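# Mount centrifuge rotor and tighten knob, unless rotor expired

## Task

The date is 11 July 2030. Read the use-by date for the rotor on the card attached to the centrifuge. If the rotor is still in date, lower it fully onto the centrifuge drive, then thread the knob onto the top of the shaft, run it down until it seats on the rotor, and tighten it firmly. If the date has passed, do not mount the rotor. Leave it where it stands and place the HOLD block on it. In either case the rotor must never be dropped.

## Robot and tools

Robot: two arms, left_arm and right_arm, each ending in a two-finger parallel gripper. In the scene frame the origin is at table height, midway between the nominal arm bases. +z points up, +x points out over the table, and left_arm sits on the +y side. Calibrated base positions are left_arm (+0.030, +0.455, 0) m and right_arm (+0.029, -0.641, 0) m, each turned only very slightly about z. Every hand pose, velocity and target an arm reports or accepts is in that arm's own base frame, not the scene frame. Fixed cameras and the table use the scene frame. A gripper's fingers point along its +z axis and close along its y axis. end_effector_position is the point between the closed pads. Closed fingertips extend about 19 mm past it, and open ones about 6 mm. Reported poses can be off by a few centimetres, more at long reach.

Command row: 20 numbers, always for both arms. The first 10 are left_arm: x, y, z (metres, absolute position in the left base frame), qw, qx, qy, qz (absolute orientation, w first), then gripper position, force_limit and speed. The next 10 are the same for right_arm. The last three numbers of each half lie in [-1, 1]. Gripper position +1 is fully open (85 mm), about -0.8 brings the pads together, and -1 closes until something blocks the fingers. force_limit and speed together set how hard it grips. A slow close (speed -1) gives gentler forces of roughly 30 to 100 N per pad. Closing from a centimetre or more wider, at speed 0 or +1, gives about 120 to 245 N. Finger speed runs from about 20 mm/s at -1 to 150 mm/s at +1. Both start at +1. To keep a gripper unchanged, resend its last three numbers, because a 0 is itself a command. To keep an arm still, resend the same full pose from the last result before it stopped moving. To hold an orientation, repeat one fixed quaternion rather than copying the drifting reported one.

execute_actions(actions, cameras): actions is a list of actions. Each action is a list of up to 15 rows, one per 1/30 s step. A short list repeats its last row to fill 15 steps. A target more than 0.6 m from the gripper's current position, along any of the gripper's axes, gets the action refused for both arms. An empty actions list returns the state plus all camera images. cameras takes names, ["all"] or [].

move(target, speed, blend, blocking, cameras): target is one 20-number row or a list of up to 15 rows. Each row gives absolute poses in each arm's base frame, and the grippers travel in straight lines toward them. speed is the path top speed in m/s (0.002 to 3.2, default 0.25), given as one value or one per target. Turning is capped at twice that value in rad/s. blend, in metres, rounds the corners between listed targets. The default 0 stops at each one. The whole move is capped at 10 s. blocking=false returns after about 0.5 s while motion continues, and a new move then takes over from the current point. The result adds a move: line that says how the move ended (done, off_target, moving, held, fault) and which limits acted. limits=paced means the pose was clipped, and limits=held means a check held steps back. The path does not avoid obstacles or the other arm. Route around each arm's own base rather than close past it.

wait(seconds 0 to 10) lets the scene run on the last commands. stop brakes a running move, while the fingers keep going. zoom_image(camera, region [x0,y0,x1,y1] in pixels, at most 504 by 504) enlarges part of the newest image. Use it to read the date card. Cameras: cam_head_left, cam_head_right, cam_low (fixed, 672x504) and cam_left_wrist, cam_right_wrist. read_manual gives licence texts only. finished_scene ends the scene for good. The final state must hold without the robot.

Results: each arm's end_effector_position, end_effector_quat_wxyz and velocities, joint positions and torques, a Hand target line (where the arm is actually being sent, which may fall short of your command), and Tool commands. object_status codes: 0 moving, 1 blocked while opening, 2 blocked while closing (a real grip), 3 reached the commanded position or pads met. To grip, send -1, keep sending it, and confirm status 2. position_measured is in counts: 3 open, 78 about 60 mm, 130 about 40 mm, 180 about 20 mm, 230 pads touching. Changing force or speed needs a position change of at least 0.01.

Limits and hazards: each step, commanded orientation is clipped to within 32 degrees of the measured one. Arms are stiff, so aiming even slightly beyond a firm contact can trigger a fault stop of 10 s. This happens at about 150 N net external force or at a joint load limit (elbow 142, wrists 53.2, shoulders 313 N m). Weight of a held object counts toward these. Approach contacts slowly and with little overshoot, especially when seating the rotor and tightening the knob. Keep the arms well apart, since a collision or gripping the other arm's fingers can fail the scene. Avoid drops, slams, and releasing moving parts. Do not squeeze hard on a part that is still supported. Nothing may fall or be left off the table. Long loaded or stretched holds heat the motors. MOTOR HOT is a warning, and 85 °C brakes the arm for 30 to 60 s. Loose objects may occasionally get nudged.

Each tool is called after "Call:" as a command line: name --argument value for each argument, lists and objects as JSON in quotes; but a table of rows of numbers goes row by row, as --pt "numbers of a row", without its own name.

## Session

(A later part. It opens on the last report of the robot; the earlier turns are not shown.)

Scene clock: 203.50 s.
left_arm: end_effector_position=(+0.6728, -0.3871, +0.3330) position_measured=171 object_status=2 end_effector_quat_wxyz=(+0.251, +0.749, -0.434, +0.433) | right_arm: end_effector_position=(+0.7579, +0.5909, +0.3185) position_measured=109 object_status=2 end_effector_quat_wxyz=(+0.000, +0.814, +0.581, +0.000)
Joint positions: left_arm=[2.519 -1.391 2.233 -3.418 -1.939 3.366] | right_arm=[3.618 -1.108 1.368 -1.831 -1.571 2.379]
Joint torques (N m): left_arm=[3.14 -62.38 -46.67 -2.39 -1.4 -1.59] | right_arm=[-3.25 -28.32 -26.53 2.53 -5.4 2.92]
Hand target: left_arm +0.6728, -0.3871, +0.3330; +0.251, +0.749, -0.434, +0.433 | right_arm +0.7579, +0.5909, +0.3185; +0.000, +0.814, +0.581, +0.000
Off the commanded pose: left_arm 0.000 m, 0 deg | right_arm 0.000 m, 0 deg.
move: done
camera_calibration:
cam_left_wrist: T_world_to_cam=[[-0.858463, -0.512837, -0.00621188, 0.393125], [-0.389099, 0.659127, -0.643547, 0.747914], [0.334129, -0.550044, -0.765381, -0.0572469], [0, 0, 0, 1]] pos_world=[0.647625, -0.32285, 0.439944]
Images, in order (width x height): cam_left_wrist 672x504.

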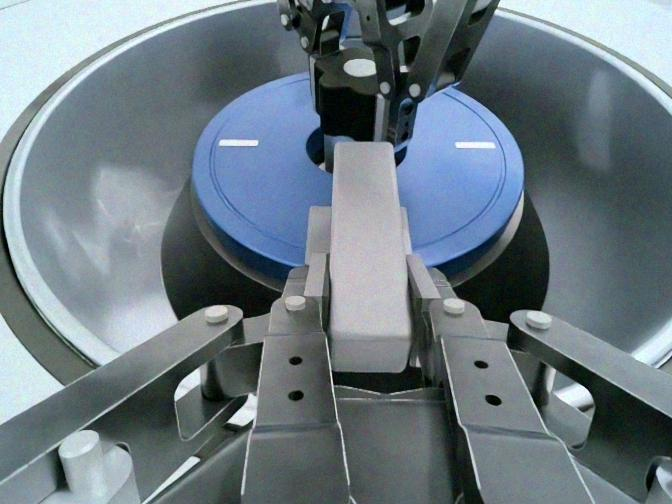

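Call:
move --pt "0.6728 -0.3871 0.333 0.2508 0.7494 -0.4343 0.4327 -1 -1 -1 0.7579 0.5909 0.3185 0 0.9863 -0.1650 0 -1 -1 -0.8" --speed 0.5 --cameras '[]'

Call:
move --pt "0.6728 -0.3871 0.333 0.2508 0.7494 -0.4343 0.4327 -1 -1 -1 0.7579 0.5909 0.3185 0 0.5807 -0.8141 0 -1 -1 -0.8" --speed 0.5 --cameras '["cam_left_wrist"]'

Call:
zoom_image --camera "cam_left_wrist" --region '[240, 20, 480, 240]'

Scene clock: 229.37 s.
left_arm: end_effector_position=(+0.6728, -0.3871, +0.3330) position_measured=171 object_status=2 end_effector_quat_wxyz=(+0.251, +0.749, -0.434, +0.433) | right_arm: end_effector_position=(+0.7579, +0.5909, +0.3185) position_measured=109 object_status=2 end_effector_quat_wxyz=(+0.000, +0.986, -0.165, +0.000)
Joint positions: left_arm=[2.519 -1.391 2.233 -3.418 -1.939 3.366] | right_arm=[3.618 -1.108 1.368 -1.831 -1.571 3.949]
Joint torques (N m): left_arm=[8.84 -61.63 -46.68 -2.61 -1.14 -1.44] | right_arm=[6.14 -36.72 -29.71 5.05 -4.34 3.42]
Hand target: left_arm +0.6728, -0.3871, +0.3330; +0.251, +0.749, -0.434, +0.433 | right_arm +0.7579, +0.5909, +0.3185; +0.000, +0.986, -0.165, +0.000
Off the commanded pose: left_arm 0.000 m, 0 deg | right_arm 0.000 m, 0 deg.
move: done
No camera images: "cameras" was empty.

Scene clock: 231.70 s.
left_arm: end_effector_position=(+0.6728, -0.3871, +0.3330) position_measured=171 object_status=2 end_effector_quat_wxyz=(+0.251, +0.749, -0.434, +0.433) | right_arm: end_effector_position=(+0.7579, +0.5909, +0.3185) position_measured=109 object_status=2 end_effector_quat_wxyz=(+0.000, -0.581, +0.814, +0.000)
Joint positions: left_arm=[2.519 -1.391 2.233 -3.418 -1.939 3.366] | right_arm=[3.618 -1.108 1.368 -1.831 -1.571 5.52]
Joint torques (N m): left_arm=[9.51 -62.24 -47 -2.54 -1.07 -1.19] | right_arm=[14.82 -42.6 -40.39 1.2 -1.87 3.44]
Hand target: left_arm +0.6728, -0.3871, +0.3330; +0.251, +0.749, -0.434, +0.433 | right_arm +0.7579, +0.5909, +0.3185; +0.000, -0.581, +0.814, +0.000
Off the commanded pose: left_arm 0.000 m, 0 deg | right_arm 0.000 m, 0 deg.
move: done
camera_calibration:
cam_left_wrist: T_world_to_cam=[[-0.858463, -0.512837, -0.00621188, 0.393125], [-0.389099, 0.659127, -0.643547, 0.747914], [0.334129, -0.550044, -0.765381, -0.0572469], [0, 0, 0, 1]] pos_world=[0.647625, -0.32285, 0.439944]
Images, in order (width x height): cam_left_wrist 672x504.

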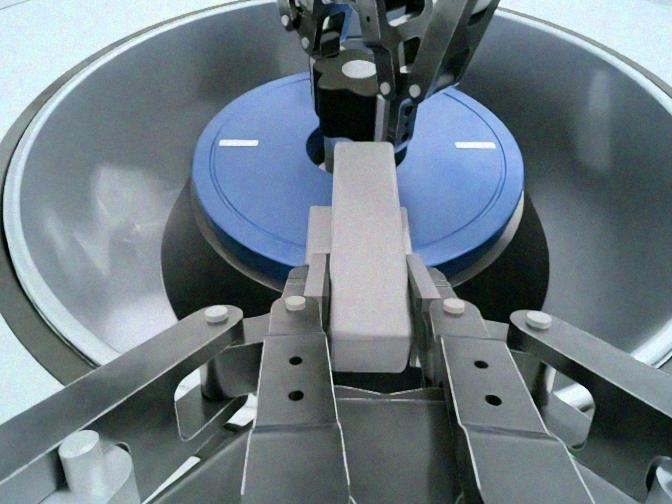

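Scaled by 2.100.

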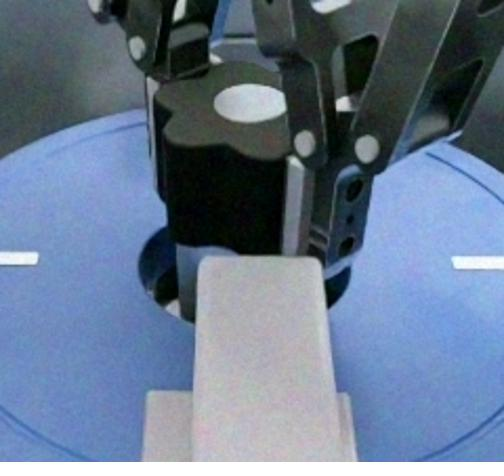

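Call:
move --pt "0.6728 -0.3871 0.333 0.2508 0.7494 -0.4343 0.4327 -1 -1 -1 0.7579 0.5909 0.3185 0 0.5807 -0.8141 0 0.7 -1 0.2" --pt "0.6728 -0.3871 0.333 0.2508 0.7494 -0.4343 0.4327 -1 -1 -1 0.7579 0.5909 0.3185 0 0.8829 0.4695 0 0.7 -1 0.2" --pt "0.6728 -0.3871 0.333 0.2508 0.7494 -0.4343 0.4327 -1 -1 -1 0.7579 0.5909 0.3185 0 -0.3502 0.9367 0 0.7 -1 0.2" --pt "0.6728 -0.3871 0.333 0.2508 0.7494 -0.4343 0.4327 -1 -1 -1 0.7579 0.5909 0.3185 0 -0.9744 -0.2250 0 0.7 -1 0.2" --pt "0.6728 -0.3871 0.333 0.2508 0.7494 -0.4343 0.4327 -1 -1 -1 0.7579 0.5909 0.3185 0 0.0958 -0.9954 0 0.7 -1 0.2" --speed 1.5 --blend '[0,0.01,0.01,0.01,0]' --cameras '["cam_left_wrist","cam_right_wrist"]'

Call:
zoom_image --camera "cam_right_wrist" --region '[220, 170, 520, 420]'

Scene clock: 237.80 s.
left_arm: end_effector_position=(+0.6728, -0.3871, +0.3330) position_measured=171 object_status=2 end_effector_quat_wxyz=(+0.251, +0.749, -0.434, +0.433) | right_arm: end_effector_position=(+0.7579, +0.5909, +0.3185) position_measured=41 object_status=3 end_effector_quat_wxyz=(+0.000, -0.096, +0.995, +0.000)
Joint positions: left_arm=[2.519 -1.391 2.233 -3.418 -1.939 3.366] | right_arm=[3.618 -1.108 1.368 -1.831 -1.571 -5.998]
Joint torques (N m): left_arm=[5.35 -61.46 -47.37 -2.65 1.08 -0.73] | right_arm=[-15.99 -72.15 -52.84 -1.03 2.53 -3.31]
Hand target: left_arm +0.6728, -0.3871, +0.3330; +0.251, +0.749, -0.434, +0.433 | right_arm +0.7579, +0.5909, +0.3185; +0.000, -0.096, +0.995, +0.000
Off the commanded pose: left_arm 0.000 m, 0 deg | right_arm 0.000 m, 0 deg.
move: done
camera_calibration:
cam_left_wrist: T_world_to_cam=[[-0.858463, -0.512837, -0.00621188, 0.393125], [-0.389099, 0.659127, -0.643547, 0.747914], [0.334129, -0.550044, -0.765381, -0.0572469], [0, 0, 0, 1]] pos_world=[0.647625, -0.32285, 0.439944]
cam_right_wrist: T_world_to_cam=[[-0.178147, 0.984003, 0.00119984, -0.436937], [0.928438, 0.167683, 0.331488, -0.886827], [0.325984, 0.0601676, -0.943459, 0.144222], [0, 0, 0, 1]] pos_world=[0.698511, 0.569976, 0.430564]
Images, in order (width x height): cam_left_wrist 672x504, cam_right_wrist 672x504.

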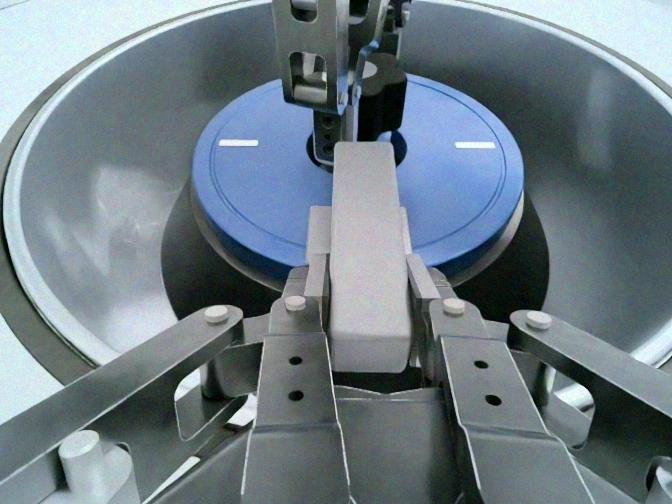

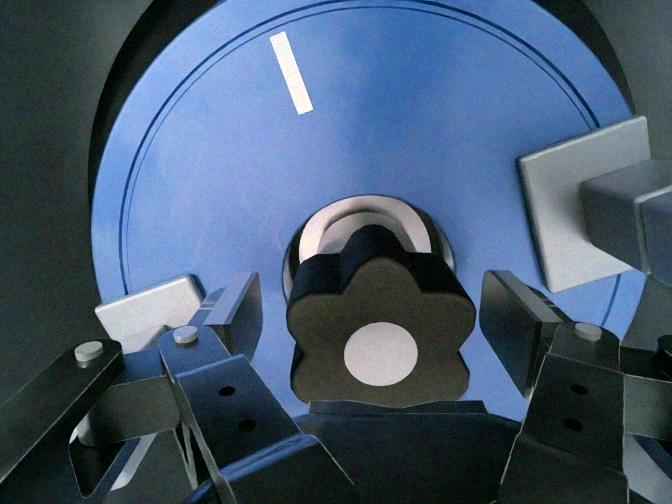

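Scaled by 1.680.

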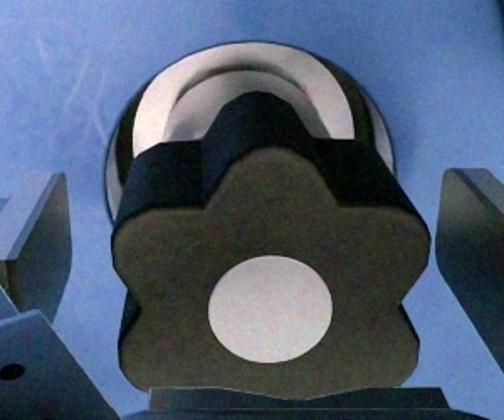

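Call:
move --pt "0.6728 -0.3871 0.333 0.2508 0.7494 -0.4343 0.4327 -1 -1 -1 0.7579 0.5909 0.3185 0 0.0958 -0.9954 0 -1 -1 -0.8" --pt "0.6728 -0.3871 0.333 0.2508 0.7494 -0.4343 0.4327 -1 -1 -1 0.7579 0.5909 0.3184 0 -0.7716 -0.6361 0 -1 -1 -0.8" --pt "0.6728 -0.3871 0.333 0.2508 0.7494 -0.4343 0.4327 -1 -1 -1 0.7579 0.5909 0.3183 0 -0.9954 -0.0958 0 -1 -1 -0.8" --speed '[0.1,0.6,0.6]' --blend '[0,0.001,0]' --cameras '["cam_left_wrist"]'

Call:
zoom_image --camera "cam_left_wrist" --region '[240, 20, 480, 240]'

Scene clock: 243.73 s.
left_arm: end_effector_position=(+0.6728, -0.3871, +0.3330) position_measured=171 object_status=2 end_effector_quat_wxyz=(+0.251, +0.749, -0.434, +0.433) | right_arm: end_effector_position=(+0.7579, +0.5909, +0.3183) position_measured=109 object_status=2 end_effector_quat_wxyz=(+0.000, +0.995, +0.096, +0.000)
Joint positions: left_arm=[2.519 -1.391 2.233 -3.418 -1.939 3.366] | right_arm=[3.618 -1.108 1.368 -1.832 -1.571 -2.857]
Joint torques (N m): left_arm=[2.04 -62.42 -46.6 -2.75 0.46 -0.06] | right_arm=[4.27 -82.45 -63.11 1.84 -4.7 3.39]
Hand target: left_arm +0.6728, -0.3871, +0.3330; +0.251, +0.749, -0.434, +0.433 | right_arm +0.7579, +0.5909, +0.3183; +0.000, +0.995, +0.096, +0.000
Off the commanded pose: left_arm 0.000 m, 0 deg | right_arm 0.000 m, 0 deg.
move: done
camera_calibration:
cam_left_wrist: T_world_to_cam=[[-0.858463, -0.512837, -0.00621188, 0.393125], [-0.389099, 0.659127, -0.643547, 0.747914], [0.334129, -0.550044, -0.765381, -0.0572469], [0, 0, 0, 1]] pos_world=[0.647625, -0.32285, 0.439944]
Images, in order (width x height): cam_left_wrist 672x504.

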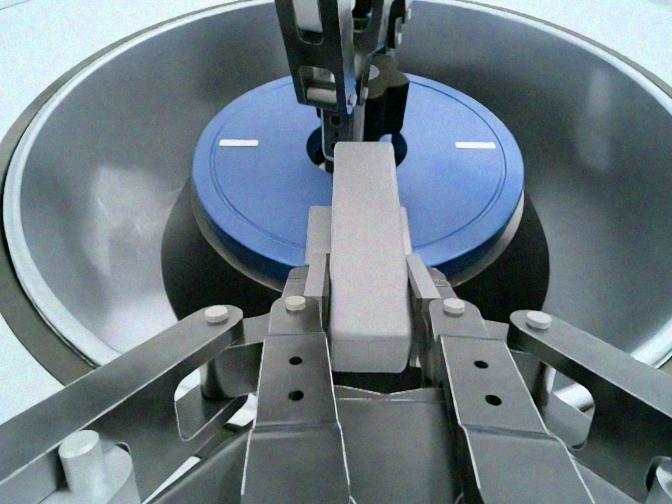

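Scaled by 2.100.

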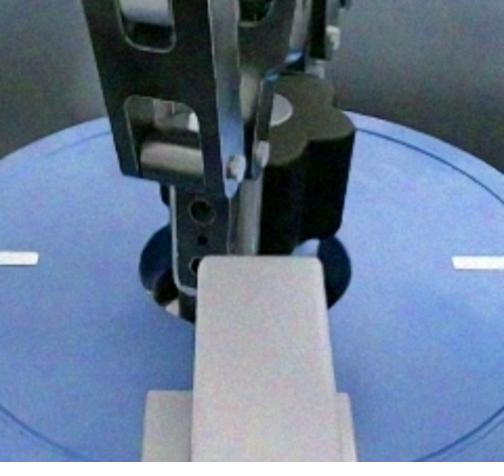

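Call:
move --pt "0.6728 -0.3871 0.333 0.2508 0.7494 -0.4343 0.4327 -1 -1 -1 0.7579 0.5909 0.3178 0 -0.7716 0.6361 0 -1 -1 -0.8" --pt "0.6728 -0.3871 0.333 0.2508 0.7494 -0.4343 0.4327 -1 -1 -1 0.7579 0.5909 0.3173 0 -0.0958 0.9954 0 -1 -1 -0.8" --speed 0.7 --blend 0.001 --cameras '[]'

Call:
move --pt "0.6728 -0.3871 0.333 0.2508 0.7494 -0.4343 0.4327 -1 -1 -1 0.7579 0.5909 0.3170 0 0.6361 0.7716 0 -1 -1 -0.8" --pt "0.6728 -0.3871 0.333 0.2508 0.7494 -0.4343 0.4327 -1 -1 -1 0.7579 0.5909 0.3167 0 0.9954 0.0958 0 -1 -1 -0.8" --speed 0.7 --blend 0.001 --cameras '[]'

Scene clock: 247.20 s.
left_arm: end_effector_position=(+0.6728, -0.3871, +0.3330) position_measured=171 object_status=2 end_effector_quat_wxyz=(+0.251, +0.749, -0.434, +0.433) | right_arm: end_effector_position=(+0.7579, +0.5909, +0.3173) position_measured=109 object_status=2 end_effector_quat_wxyz=(+0.000, -0.096, +0.995, +0.000)
Joint positions: left_arm=[2.519 -1.391 2.233 -3.418 -1.939 3.366] | right_arm=[3.618 -1.107 1.37 -1.833 -1.571 0.284]
Joint torques (N m): left_arm=[1.16 -61.04 -46.58 -2.77 -1.11 0.1] | right_arm=[-9.97 -88.99 -73.6 -1.29 -6.93 3.31]
Hand target: left_arm +0.6728, -0.3871, +0.3330; +0.251, +0.749, -0.434, +0.433 | right_arm +0.7579, +0.5909, +0.3173; +0.000, -0.096, +0.995, +0.000
Off the commanded pose: left_arm 0.000 m, 0 deg | right_arm 0.000 m, 0 deg.
move: done
No camera images: "cameras" was empty.

Scene clock: 250.27 s.
left_arm: end_effector_position=(+0.6728, -0.3871, +0.3330) position_measured=171 object_status=2 end_effector_quat_wxyz=(+0.251, +0.749, -0.434, +0.433) | right_arm: end_effector_position=(+0.7579, +0.5909, +0.3167) position_measured=109 object_status=2 end_effector_quat_wxyz=(+0.000, +0.995, +0.096, +0.000)
Joint positions: left_arm=[2.519 -1.391 2.233 -3.418 -1.939 3.366] | right_arm=[3.618 -1.107 1.37 -1.834 -1.571 3.426]
Joint torques (N m): left_arm=[-2.19 -61.85 -42.53 -2.81 -1.16 0.31] | right_arm=[4.91 -109.77 -78.99 1.26 -5.23 3.69]
Hand target: left_arm +0.6728, -0.3871, +0.3330; +0.251, +0.749, -0.434, +0.433 | right_arm +0.7579, +0.5909, +0.3167; +0.000, +0.995, +0.096, +0.000
Off the commanded pose: left_arm 0.000 m, 0 deg | right_arm 0.000 m, 0 deg.
move: done
No camera images: "cameras" was empty.

Call:
move --pt "0.6728 -0.3871 0.333 0.2508 0.7494 -0.4343 0.4327 -1 -1 -1 0.7579 0.5909 0.3155 0 0.9954 0.0958 0 -1 -1 -0.8" --speed 0.01 --cameras '["cam_left_wrist"]'

Call:
zoom_image --camera "cam_left_wrist" --region '[240, 20, 480, 240]'

Scene clock: 251.17 s.
left_arm: end_effector_position=(+0.6728, -0.3871, +0.3330) position_measured=171 object_status=2 end_effector_quat_wxyz=(+0.251, +0.749, -0.434, +0.433) | right_arm: end_effector_position=(+0.7579, +0.5909, +0.3157) position_measured=109 object_status=2 end_effector_quat_wxyz=(+0.000, +0.995, +0.096, +0.000)
Joint positions: left_arm=[2.519 -1.391 2.233 -3.418 -1.939 3.366] | right_arm=[3.618 -1.107 1.371 -1.836 -1.571 3.426]
Joint torques (N m): left_arm=[-2.95 -62.4 -41.22 -2.73 -1.22 0.49] | right_arm=[7.41 -81.07 -46.31 -1.15 -4.37 3.76]
Hand target: left_arm +0.6728, -0.3871, +0.3330; +0.251, +0.749, -0.434, +0.433 | right_arm +0.7579, +0.5909, +0.3155; +0.000, +0.995, +0.096, +0.000
Off the commanded pose: left_arm 0.000 m, 0 deg | right_arm 0.000 m, 0 deg.
move: done
camera_calibration:
cam_left_wrist: T_world_to_cam=[[-0.858463, -0.512837, -0.00621188, 0.393125], [-0.389099, 0.659127, -0.643547, 0.747914], [0.334129, -0.550044, -0.765381, -0.0572469], [0, 0, 0, 1]] pos_world=[0.647625, -0.32285, 0.439944]
Images, in order (width x height): cam_left_wrist 672x504.

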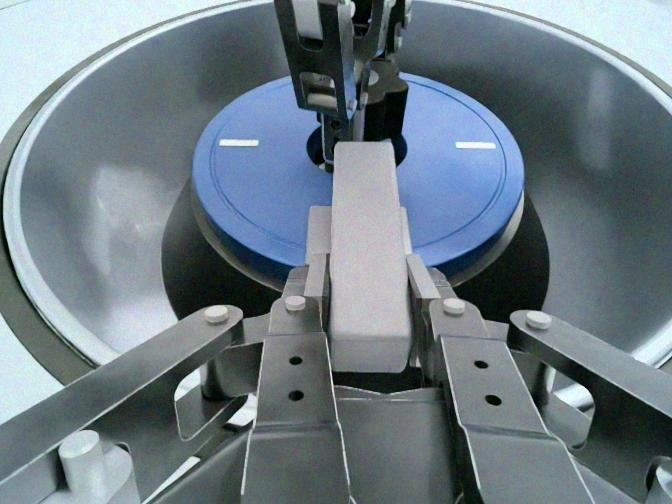

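Scaled by 2.100.

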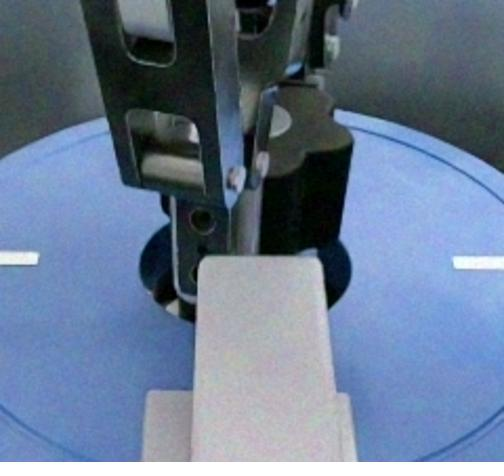

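Call:
move --pt "0.6728 -0.3871 0.333 0.2508 0.7494 -0.4343 0.4327 -1 -1 -1 0.7579 0.5909 0.3145 0 0.7716 -0.6361 0 -1 -1 -0.8" --pt "0.6728 -0.3871 0.333 0.2508 0.7494 -0.4343 0.4327 -1 -1 -1 0.7579 0.5909 0.3140 0 0.5807 -0.8141 0 -1 -1 -0.8" --speed 0.6 --blend 0.001 --cameras '["cam_right_wrist"]'

Call:
zoom_image --camera "cam_right_wrist" --region '[220, 170, 520, 420]'

Scene clock: 253.93 s.
left_arm: end_effector_position=(+0.6728, -0.3871, +0.3330) position_measured=171 object_status=2 end_effector_quat_wxyz=(+0.251, +0.749, -0.434, +0.433) | right_arm: end_effector_position=(+0.7579, +0.5909, +0.3140) position_measured=109 object_status=2 end_effector_quat_wxyz=(+0.000, -0.581, +0.814, +0.000)
Joint positions: left_arm=[2.519 -1.391 2.233 -3.418 -1.939 3.366] | right_arm=[3.618 -1.106 1.373 -1.838 -1.571 5.52]
Joint torques (N m): left_arm=[-3.38 -63.31 -38.2 -2.97 -0.58 0.75] | right_arm=[6.17 -55.57 -48.91 -0.35 -3.96 3.01]
Hand target: left_arm +0.6728, -0.3871, +0.3330; +0.251, +0.749, -0.434, +0.433 | right_arm +0.7579, +0.5909, +0.3140; +0.000, -0.581, +0.814, +0.000
Off the commanded pose: left_arm 0.000 m, 0 deg | right_arm 0.000 m, 0 deg.
move: done
camera_calibration:
cam_right_wrist: T_world_to_cam=[[-0.941412, 0.337257, 0.00119834, 0.52371], [0.318562, 0.888051, 0.331486, -0.848748], [0.110732, 0.312447, -0.943459, 0.154054], [0, 0, 0, 1]] pos_world=[0.746347, 0.528973, 0.426064]
Images, in order (width x height): cam_right_wrist 672x504.

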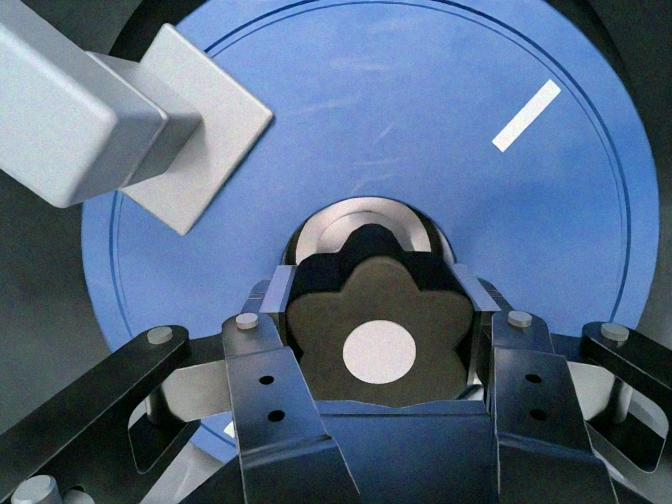

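Scaled by 1.680.

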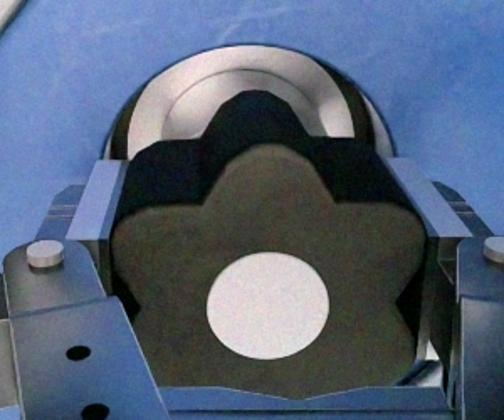

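Call:
move --pt "0.6728 -0.3871 0.333 0.2508 0.7494 -0.4343 0.4327 -1 -1 -1 0.7579 0.5909 0.3140 0 0.5807 -0.8141 0 0.7 -1 0.2" --pt "0.6728 -0.3871 0.333 0.2508 0.7494 -0.4343 0.4327 -1 -1 -1 0.7579 0.5909 0.3140 0 0.8829 0.4695 0 0.7 -1 0.2" --pt "0.6728 -0.3871 0.333 0.2508 0.7494 -0.4343 0.4327 -1 -1 -1 0.7579 0.5909 0.3140 0 -0.3502 0.9367 0 0.7 -1 0.2" --pt "0.6728 -0.3871 0.333 0.2508 0.7494 -0.4343 0.4327 -1 -1 -1 0.7579 0.5909 0.3140 0 -0.9744 -0.2250 0 0.7 -1 0.2" --pt "0.6728 -0.3871 0.333 0.2508 0.7494 -0.4343 0.4327 -1 -1 -1 0.7579 0.5909 0.3140 0 0.0958 -0.9954 0 0.7 -1 0.2" --speed 1.5 --blend '[0,0.01,0.01,0.01,0]' --cameras '["cam_right_wrist"]'

Call:
zoom_image --camera "cam_right_wrist" --region '[220, 170, 520, 420]'

Scene clock: 259.93 s.
left_arm: end_effector_position=(+0.6728, -0.3871, +0.3330) position_measured=171 object_status=2 end_effector_quat_wxyz=(+0.251, +0.749, -0.434, +0.433) | right_arm: end_effector_position=(+0.7579, +0.5909, +0.3140) position_measured=41 object_status=3 end_effector_quat_wxyz=(+0.000, -0.096, +0.995, +0.000)
Joint positions: left_arm=[2.519 -1.391 2.233 -3.418 -1.939 3.366] | right_arm=[3.618 -1.106 1.373 -1.838 -1.571 -5.998]
Joint torques (N m): left_arm=[-7.24 -67.81 -31.12 -2.81 1.09 1] | right_arm=[-15.23 -73.18 -52.24 -0.82 2.23 -3.36]
Hand target: left_arm +0.6728, -0.3871, +0.3330; +0.251, +0.749, -0.434, +0.433 | right_arm +0.7579, +0.5909, +0.3140; +0.000, -0.096, +0.995, +0.000
Off the commanded pose: left_arm 0.000 m, 0 deg | right_arm 0.000 m, 0 deg.
move: done
camera_calibration:
cam_right_wrist: T_world_to_cam=[[-0.178055, 0.98402, 0.00123203, -0.43702], [0.928455, 0.167586, 0.33149, -0.885293], [0.325986, 0.0601674, -0.943458, 0.139975], [0, 0, 0, 1]] pos_world=[0.698511, 0.569977, 0.426064]
Images, in order (width x height): cam_right_wrist 672x504.

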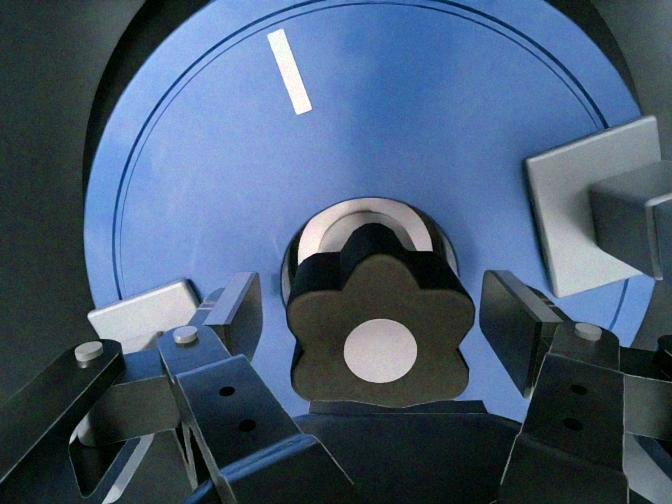

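Scaled by 1.680.

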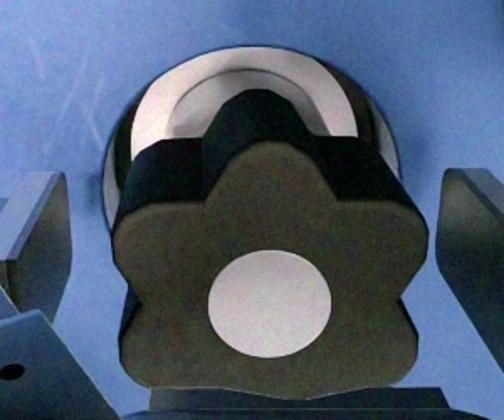

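Call:
move --pt "0.6728 -0.3871 0.333 0.2508 0.7494 -0.4343 0.4327 -1 -1 -1 0.7579 0.5909 0.3140 0 0.0958 -0.9954 0 -1 -1 -0.5" --pt "0.6728 -0.3871 0.333 0.2508 0.7494 -0.4343 0.4327 -1 -1 -1 0.7579 0.5909 0.3134 0 -0.7716 -0.6361 0 -1 -1 -0.5" --pt "0.6728 -0.3871 0.333 0.2508 0.7494 -0.4343 0.4327 -1 -1 -1 0.7579 0.5909 0.3129 0 -0.9954 -0.0958 0 -1 -1 -0.5" --speed '[0.1,0.6,0.6]' --blend '[0,0.0005,0]' --cameras '[]'

Call:
move --pt "0.6728 -0.3871 0.333 0.2508 0.7494 -0.4343 0.4327 -1 -1 -1 0.7579 0.5909 0.3124 0 -0.7716 0.6361 0 -1 -1 -0.5" --speed 0.5 --cameras '[]'

Scene clock: 267.83 s.
left_arm: end_effector_position=(+0.6728, -0.3871, +0.3330) position_measured=171 object_status=2 end_effector_quat_wxyz=(+0.251, +0.749, -0.434, +0.433) | right_arm: end_effector_position=(+0.7579, +0.5909, +0.3129) position_measured=110 object_status=2 end_effector_quat_wxyz=(+0.000, +0.995, +0.096, +0.000)
Joint positions: left_arm=[2.519 -1.391 2.233 -3.418 -1.939 3.366] | right_arm=[3.618 -1.105 1.375 -1.84 -1.571 -2.857]
Joint torques (N m): left_arm=[-12.2 -75.35 -32.06 -2.93 -8.35 1.7] | right_arm=[-7.71 -59.23 -47.57 2.99 -5.22 7.46]
Hand target: left_arm +0.6728, -0.3871, +0.3330; +0.251, +0.749, -0.434, +0.433 | right_arm +0.7579, +0.5909, +0.3129; +0.000, +0.995, +0.096, +0.000
Off the commanded pose: left_arm 0.000 m, 0 deg | right_arm 0.000 m, 0 deg.
move: done
No camera images: "cameras" was empty.

Scene clock: 269.33 s.
left_arm: end_effector_position=(+0.6850, -0.3804, +0.3332) position_measured=171 object_status=2 end_effector_quat_wxyz=(+0.235, +0.753, -0.430, +0.439) end_effector_velocity=(+0.000, +0.000, +0.001) end_effector_angular_velocity=(+0.003, -0.007, -0.004) | right_arm: end_effector_position=(+0.7579, +0.5909, +0.3127) position_measured=110 object_status=2 end_effector_quat_wxyz=(+0.000, +0.988, -0.157, +0.000)
Joint positions: left_arm=[2.525 -1.387 2.225 -3.415 -1.909 3.375] | right_arm=[3.618 -1.105 1.375 -1.84 -1.571 -2.35]
Joint velocities: left_arm=[0.001 0 -0.001 -0.001 -0.001 0.008] | right_arm=[within noise]
Joint torques (N m): left_arm=[-2.12 -87.98 -37.56 -5.51 -0.4 -0.91] | right_arm=[-21.65 -42.12 -42.18 0.26 -2.41 24.32]
Hand target: left_arm +0.6850, -0.3804, +0.3332; +0.235, +0.753, -0.430, +0.439 | right_arm +0.7579, +0.5909, +0.3127; +0.000, +0.988, -0.157, +0.000
Tool commands: left_gripper/position=-1.0 left_gripper/force_limit=-1.0 left_gripper/speed=-1.0 right_gripper/position=-1.0 right_gripper/force_limit=-1.0 right_gripper/speed=-0.5
Off the commanded pose: left_arm 0.014 m, 2 deg | right_arm 0.000 m, 61 deg.
FORCE FAULT: contact force on the left arm reached its limit, and that arm stopped. The contact can be on any part of that arm, not only on its tool. That arm's remaining commands of this call were not run. That arm is still stopped at the end of this call. That arm stays stopped for about 9 more seconds. Until then a move that you send moves the other arm only, and its call returns only when the move has ended. Once the stop has ended, the next robot result says so. If the stop ends while you think or write, that arm runs what you send next. While its stop runs, that arm takes no new command, but its gripper still runs the gripper command that each later call begins with. Until it ends, the stop uses up actions while you think or wait. An arm that is not stopped still takes commands.
move: fault (left_arm), off_target (right_arm; braked at the fault stop of left_arm)
No camera images: "cameras" was empty.

Call:
wait --seconds 9 --cameras '["cam_left_wrist","cam_right_wrist"]'

Call:
zoom_image --camera "cam_left_wrist" --region '[240, 20, 480, 240]'

Call:
zoom_image --camera "cam_right_wrist" --region '[220, 170, 520, 420]'

Scene clock: 278.60 s.
left_arm: end_effector_position=(+0.6850, -0.3804, +0.3332) position_measured=171 object_status=2 end_effector_quat_wxyz=(+0.235, +0.753, -0.430, +0.439) | right_arm: end_effector_position=(+0.7579, +0.5909, +0.3127) position_measured=110 object_status=2 end_effector_quat_wxyz=(+0.000, +0.988, -0.157, +0.000)
Joint positions: left_arm=[2.526 -1.387 2.225 -3.415 -1.909 3.375] | right_arm=[3.618 -1.105 1.375 -1.84 -1.571 -2.35]
Joint torques (N m): left_arm=[-1.39 -87.09 -37.12 -5.52 0.07 -0.67] | right_arm=[-21.66 -42.46 -37.46 -1.22 0.81 24.54]
Hand target: left_arm +0.6850, -0.3804, +0.3332; +0.235, +0.753, -0.430, +0.439 | right_arm +0.7579, +0.5909, +0.3127; +0.000, +0.988, -0.157, +0.000
Tool commands: left_gripper/position=-1.0 left_gripper/force_limit=-1.0 left_gripper/speed=-1.0 right_gripper/position=-1.0 right_gripper/force_limit=-1.0 right_gripper/speed=-0.5
Off the commanded pose: left_arm 0.014 m, 2 deg | right_arm 0.000 m, 61 deg.
FORCE FAULT, CONTINUED: the left arm's stop, for the force fault that an earlier result reported, is over. The rest of the stop counts as 18 of the actions that you can send in this scene. That arm's target is now where it stood when the stop ended, not its last command. That arm accepts commands again.
wait: 9.00 s; at rest from the start
camera_calibration:
cam_left_wrist: T_world_to_cam=[[-0.844192, -0.535226, -0.0295523, 0.396518], [-0.395426, 0.659017, -0.639793, 0.751446], [0.361909, -0.528422, -0.767979, -0.0674738], [0, 0, 0, 1]] pos_world=[0.656298, -0.318644, 0.440669]
cam_right_wrist: T_world_to_cam=[[-0.321569, -0.946885, 0.00124188, 0.812705], [-0.893217, 0.303777, 0.331487, 0.415271], [-0.314257, 0.105487, -0.943459, 0.597196], [0, 0, 0, 1]] pos_world=[0.819941, 0.580392, 0.424764]
Images, in order (width x height): cam_left_wrist 672x504, cam_right_wrist 672x504.

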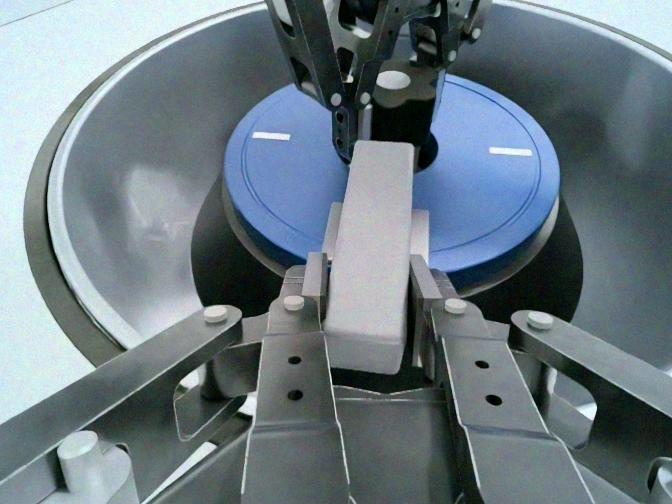

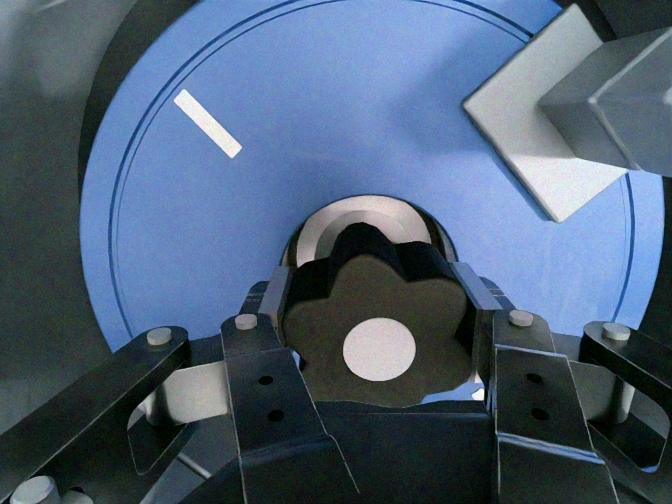

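Scaled by 2.100.

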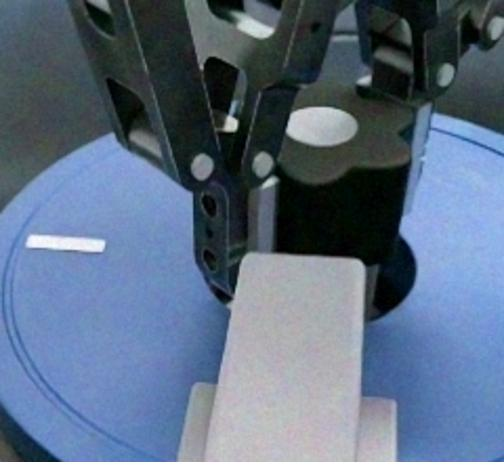

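Scaled by 1.680.

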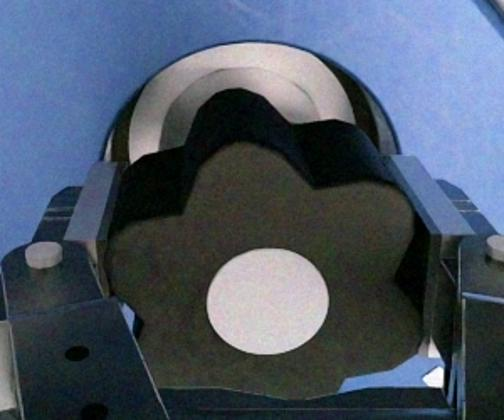

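Call:
move --target '[0.6850,-0.3804,0.3332,0.235,0.753,-0.430,0.439,-1,-1,-1,0.7579,0.5909,0.3127,0,0.988,-0.157,0,0.9,-1,-1]' --speed 0.05 --cameras '["cam_left_wrist","cam_right_wrist"]'

Call:
zoom_image --camera "cam_left_wrist" --region '[240, 20, 480, 240]'

Scene clock: 280.87 s.
left_arm: end_effector_position=(+0.6850, -0.3804, +0.3332) position_measured=171 object_status=2 end_effector_quat_wxyz=(+0.235, +0.753, -0.430, +0.439) | right_arm: end_effector_position=(+0.7579, +0.5909, +0.3127) position_measured=16 object_status=0 end_effector_quat_wxyz=(+0.000, +0.988, -0.157, +0.000)
Joint positions: left_arm=[2.525 -1.387 2.225 -3.415 -1.909 3.376] | right_arm=[3.618 -1.105 1.375 -1.841 -1.571 -2.35]
Joint torques (N m): left_arm=[73.46 -20.89 -74.25 -3.46 29.62 -0.43] | right_arm=[7.55 -77.75 -52.88 -3.97 1.54 -2.97]
Hand target: left_arm +0.6850, -0.3804, +0.3332; +0.235, +0.753, -0.430, +0.439 | right_arm +0.7579, +0.5909, +0.3127; +0.000, +0.988, -0.157, +0.000
Off the commanded pose: left_arm 0.000 m, 0 deg | right_arm 0.000 m, 0 deg.
move: done
camera_calibration:
cam_left_wrist: T_world_to_cam=[[-0.844306, -0.535022, -0.0299649, 0.396756], [-0.394999, 0.659178, -0.639891, 0.751222], [0.362108, -0.528428, -0.767881, -0.0676129], [0, 0, 0, 1]] pos_world=[0.656199, -0.318644, 0.44067]
cam_right_wrist: T_world_to_cam=[[-0.321965, -0.946751, 0.00128673, 0.812932], [-0.893073, 0.304162, 0.33152, 0.414916], [-0.314258, 0.105589, -0.943447, 0.597133], [0, 0, 0, 1]] pos_world=[0.81994, 0.580391, 0.424764]
Images, in order (width x height): cam_left_wrist 672x504, cam_right_wrist 672x504.

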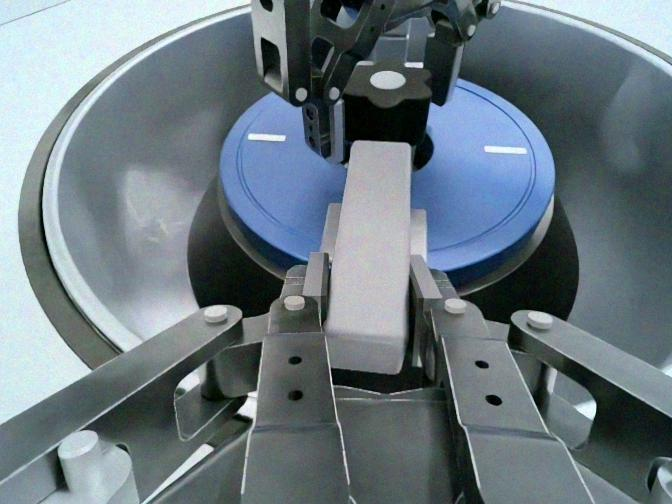

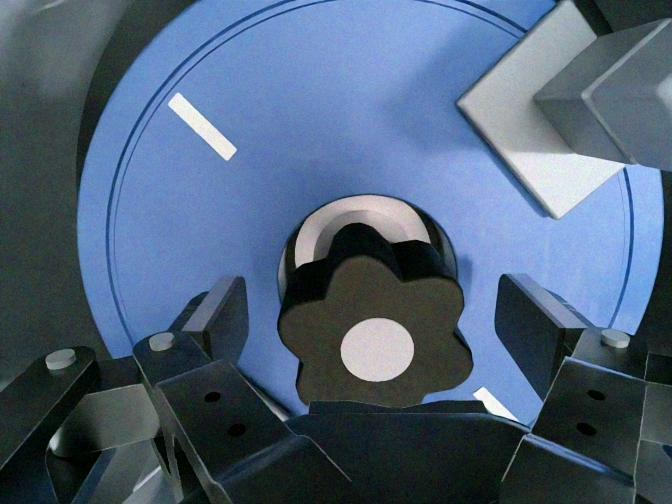

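Scaled by 2.100.

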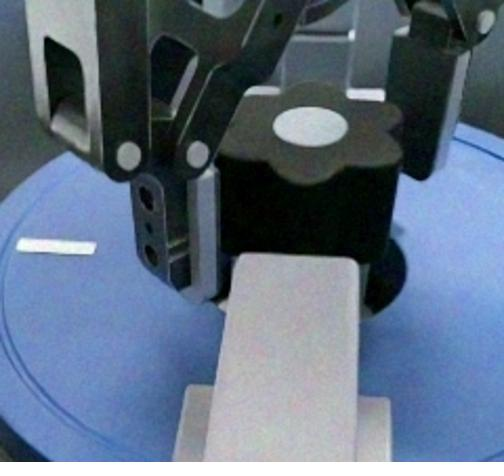

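Call:
move --target '[0.6850,-0.3804,0.3332,0.235,0.753,-0.430,0.439,0.9,-1,-1,0.7579,0.5909,0.3127,0,0.988,-0.157,0,0.9,-1,-1]' --speed 0.05 --cameras '["cam_left_wrist"]'

Scene clock: 284.23 s.
left_arm: end_effector_position=(+0.6850, -0.3804, +0.3332) position_measured=16 object_status=0 end_effector_quat_wxyz=(+0.235, +0.753, -0.430, +0.439) | right_arm: end_effector_position=(+0.7579, +0.5909, +0.3127) position_measured=16 object_status=3 end_effector_quat_wxyz=(+0.000, +0.988, -0.157, +0.000)
Joint positions: left_arm=[2.525 -1.387 2.225 -3.415 -1.909 3.376] | right_arm=[3.618 -1.105 1.375 -1.841 -1.571 -2.35]
Joint torques (N m): left_arm=[-15.23 -108.29 -28.64 -1.6 -1.96 -1.31] | right_arm=[6.65 -75.62 -51.68 -3.32 1.85 -3.61]
Hand target: left_arm +0.6850, -0.3804, +0.3332; +0.235, +0.753, -0.430, +0.439 | right_arm +0.7579, +0.5909, +0.3127; +0.000, +0.988, -0.157, +0.000
Off the commanded pose: left_arm 0.000 m, 0 deg | right_arm 0.000 m, 0 deg.
move: done
camera_calibration:
cam_left_wrist: T_world_to_cam=[[-0.844307, -0.535021, -0.0299664, 0.396758], [-0.394997, 0.659179, -0.639891, 0.751221], [0.362108, -0.528428, -0.767881, -0.0676129], [0, 0, 0, 1]] pos_world=[0.656199, -0.318644, 0.44067]
Images, in order (width x height): cam_left_wrist 672x504.

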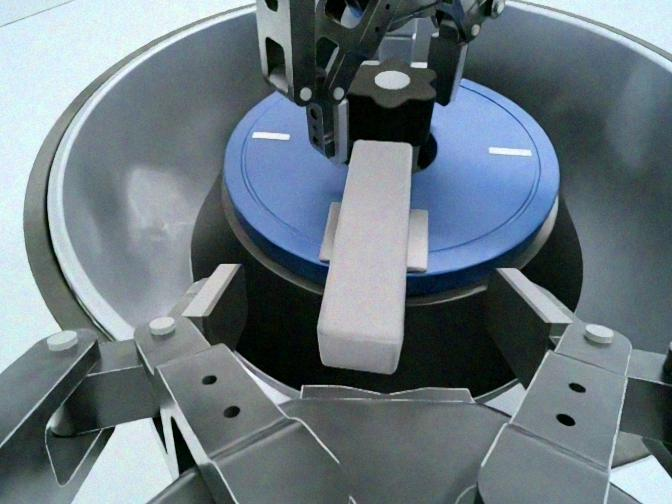

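Call:
move --pt "0.639 -0.307 0.384 0.235 0.753 -0.430 0.439 0.9 -1 -1 0.7579 0.5909 0.43 0 0.988 -0.157 0 0.9 -1 -1" --pt "0.45 -0.20 0.50 0.235 0.753 -0.430 0.439 0.9 -1 -1 0.68 0.40 0.55 0 0.988 0.157 0 0.9 -1 -1" --speed 0.2 --blend '[0.01,0]' --cameras '["all"]'

Call:
zoom_image --camera "cam_head_left" --region '[190, 130, 340, 260]'

Call:
zoom_image --camera "cam_low" --region '[310, 140, 450, 250]'

Scene clock: 287.27 s.
left_arm: end_effector_position=(+0.4501, -0.2000, +0.5000) position_measured=16 object_status=3 end_effector_quat_wxyz=(+0.235, +0.753, -0.430, +0.439) | right_arm: end_effector_position=(+0.6800, +0.4001, +0.5500) position_measured=16 object_status=3 end_effector_quat_wxyz=(+0.000, +0.988, +0.157, +0.000)
Joint positions: left_arm=[2.569 -2.16 2.45 -2.86 -1.945 3.4] | right_arm=[3.446 -1.44 1.396 -1.527 -1.571 -3.152]
Joint torques (N m): left_arm=[-15.73 -22.22 -44 -1.23 1.01 -2.03] | right_arm=[-16.54 -51.93 -39.9 -1.74 2.47 -2.89]
Hand target: left_arm +0.4500, -0.2000, +0.5000; +0.235, +0.753, -0.430, +0.439 | right_arm +0.6800, +0.4000, +0.5500; +0.000, +0.988, +0.157, +0.000
Off the commanded pose: left_arm 0.000 m, 0 deg | right_arm 0.000 m, 0 deg.
move: done
camera_calibration:
cam_left_wrist: T_world_to_cam=[[-0.844307, -0.535021, -0.0299664, 0.299943], [-0.394997, 0.659179, -0.639891, 0.64619], [0.362108, -0.528428, -0.767881, 0.24078], [0, 0, 0, 1]] pos_world=[0.421299, -0.138244, 0.60737]
cam_right_wrist: T_world_to_cam=[[0.297766, -0.954638, 0.00121645, 0.188662], [-0.900781, -0.280545, 0.331493, 0.564009], [-0.316115, -0.0998032, -0.943457, 0.900051], [0, 0, 0, 1]] pos_world=[0.736391, 0.428162, 0.661964]

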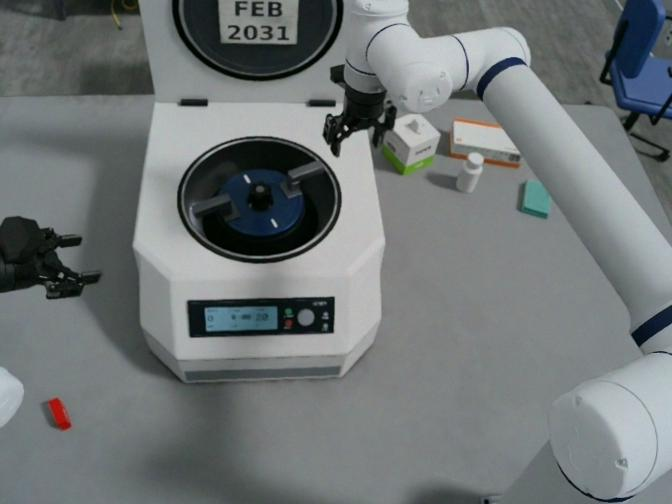

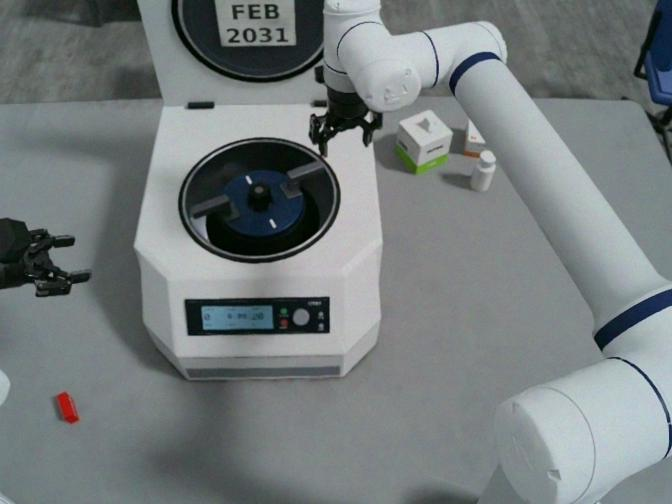

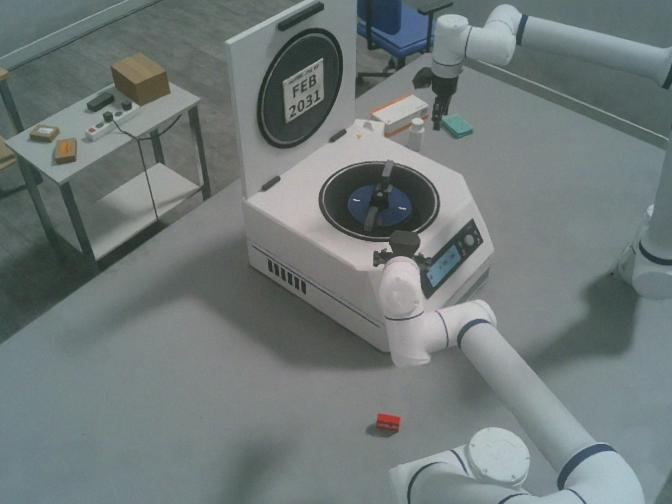

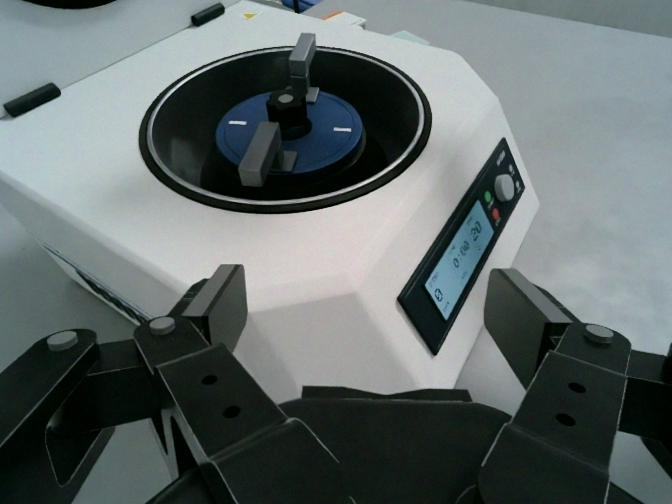

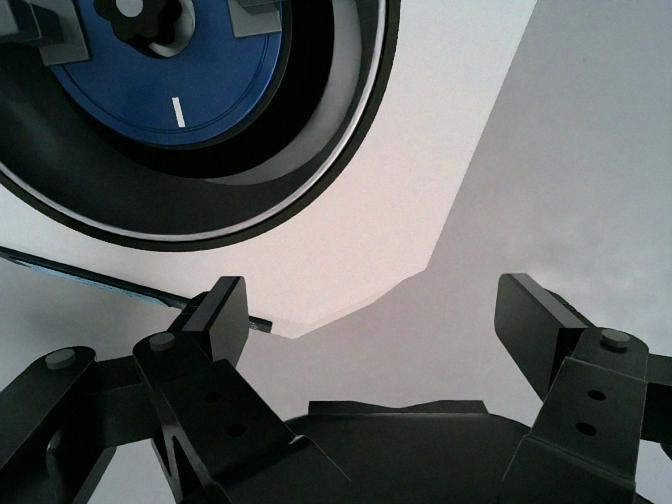

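Scaled by 3.360.

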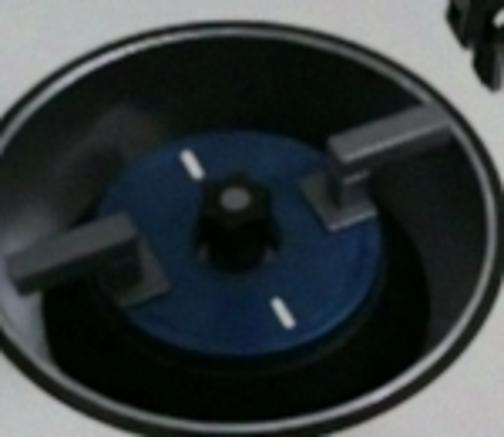

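Scaled by 3.600.

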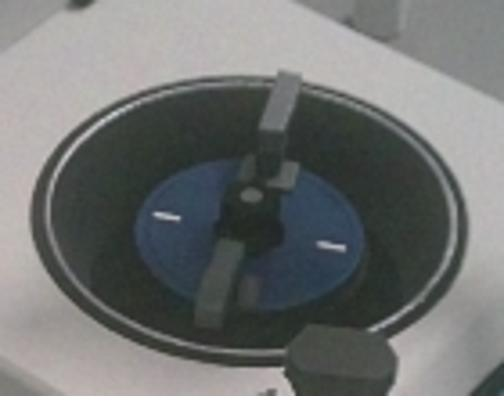

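Call:
finished_scene

The scene is finished: the task was done.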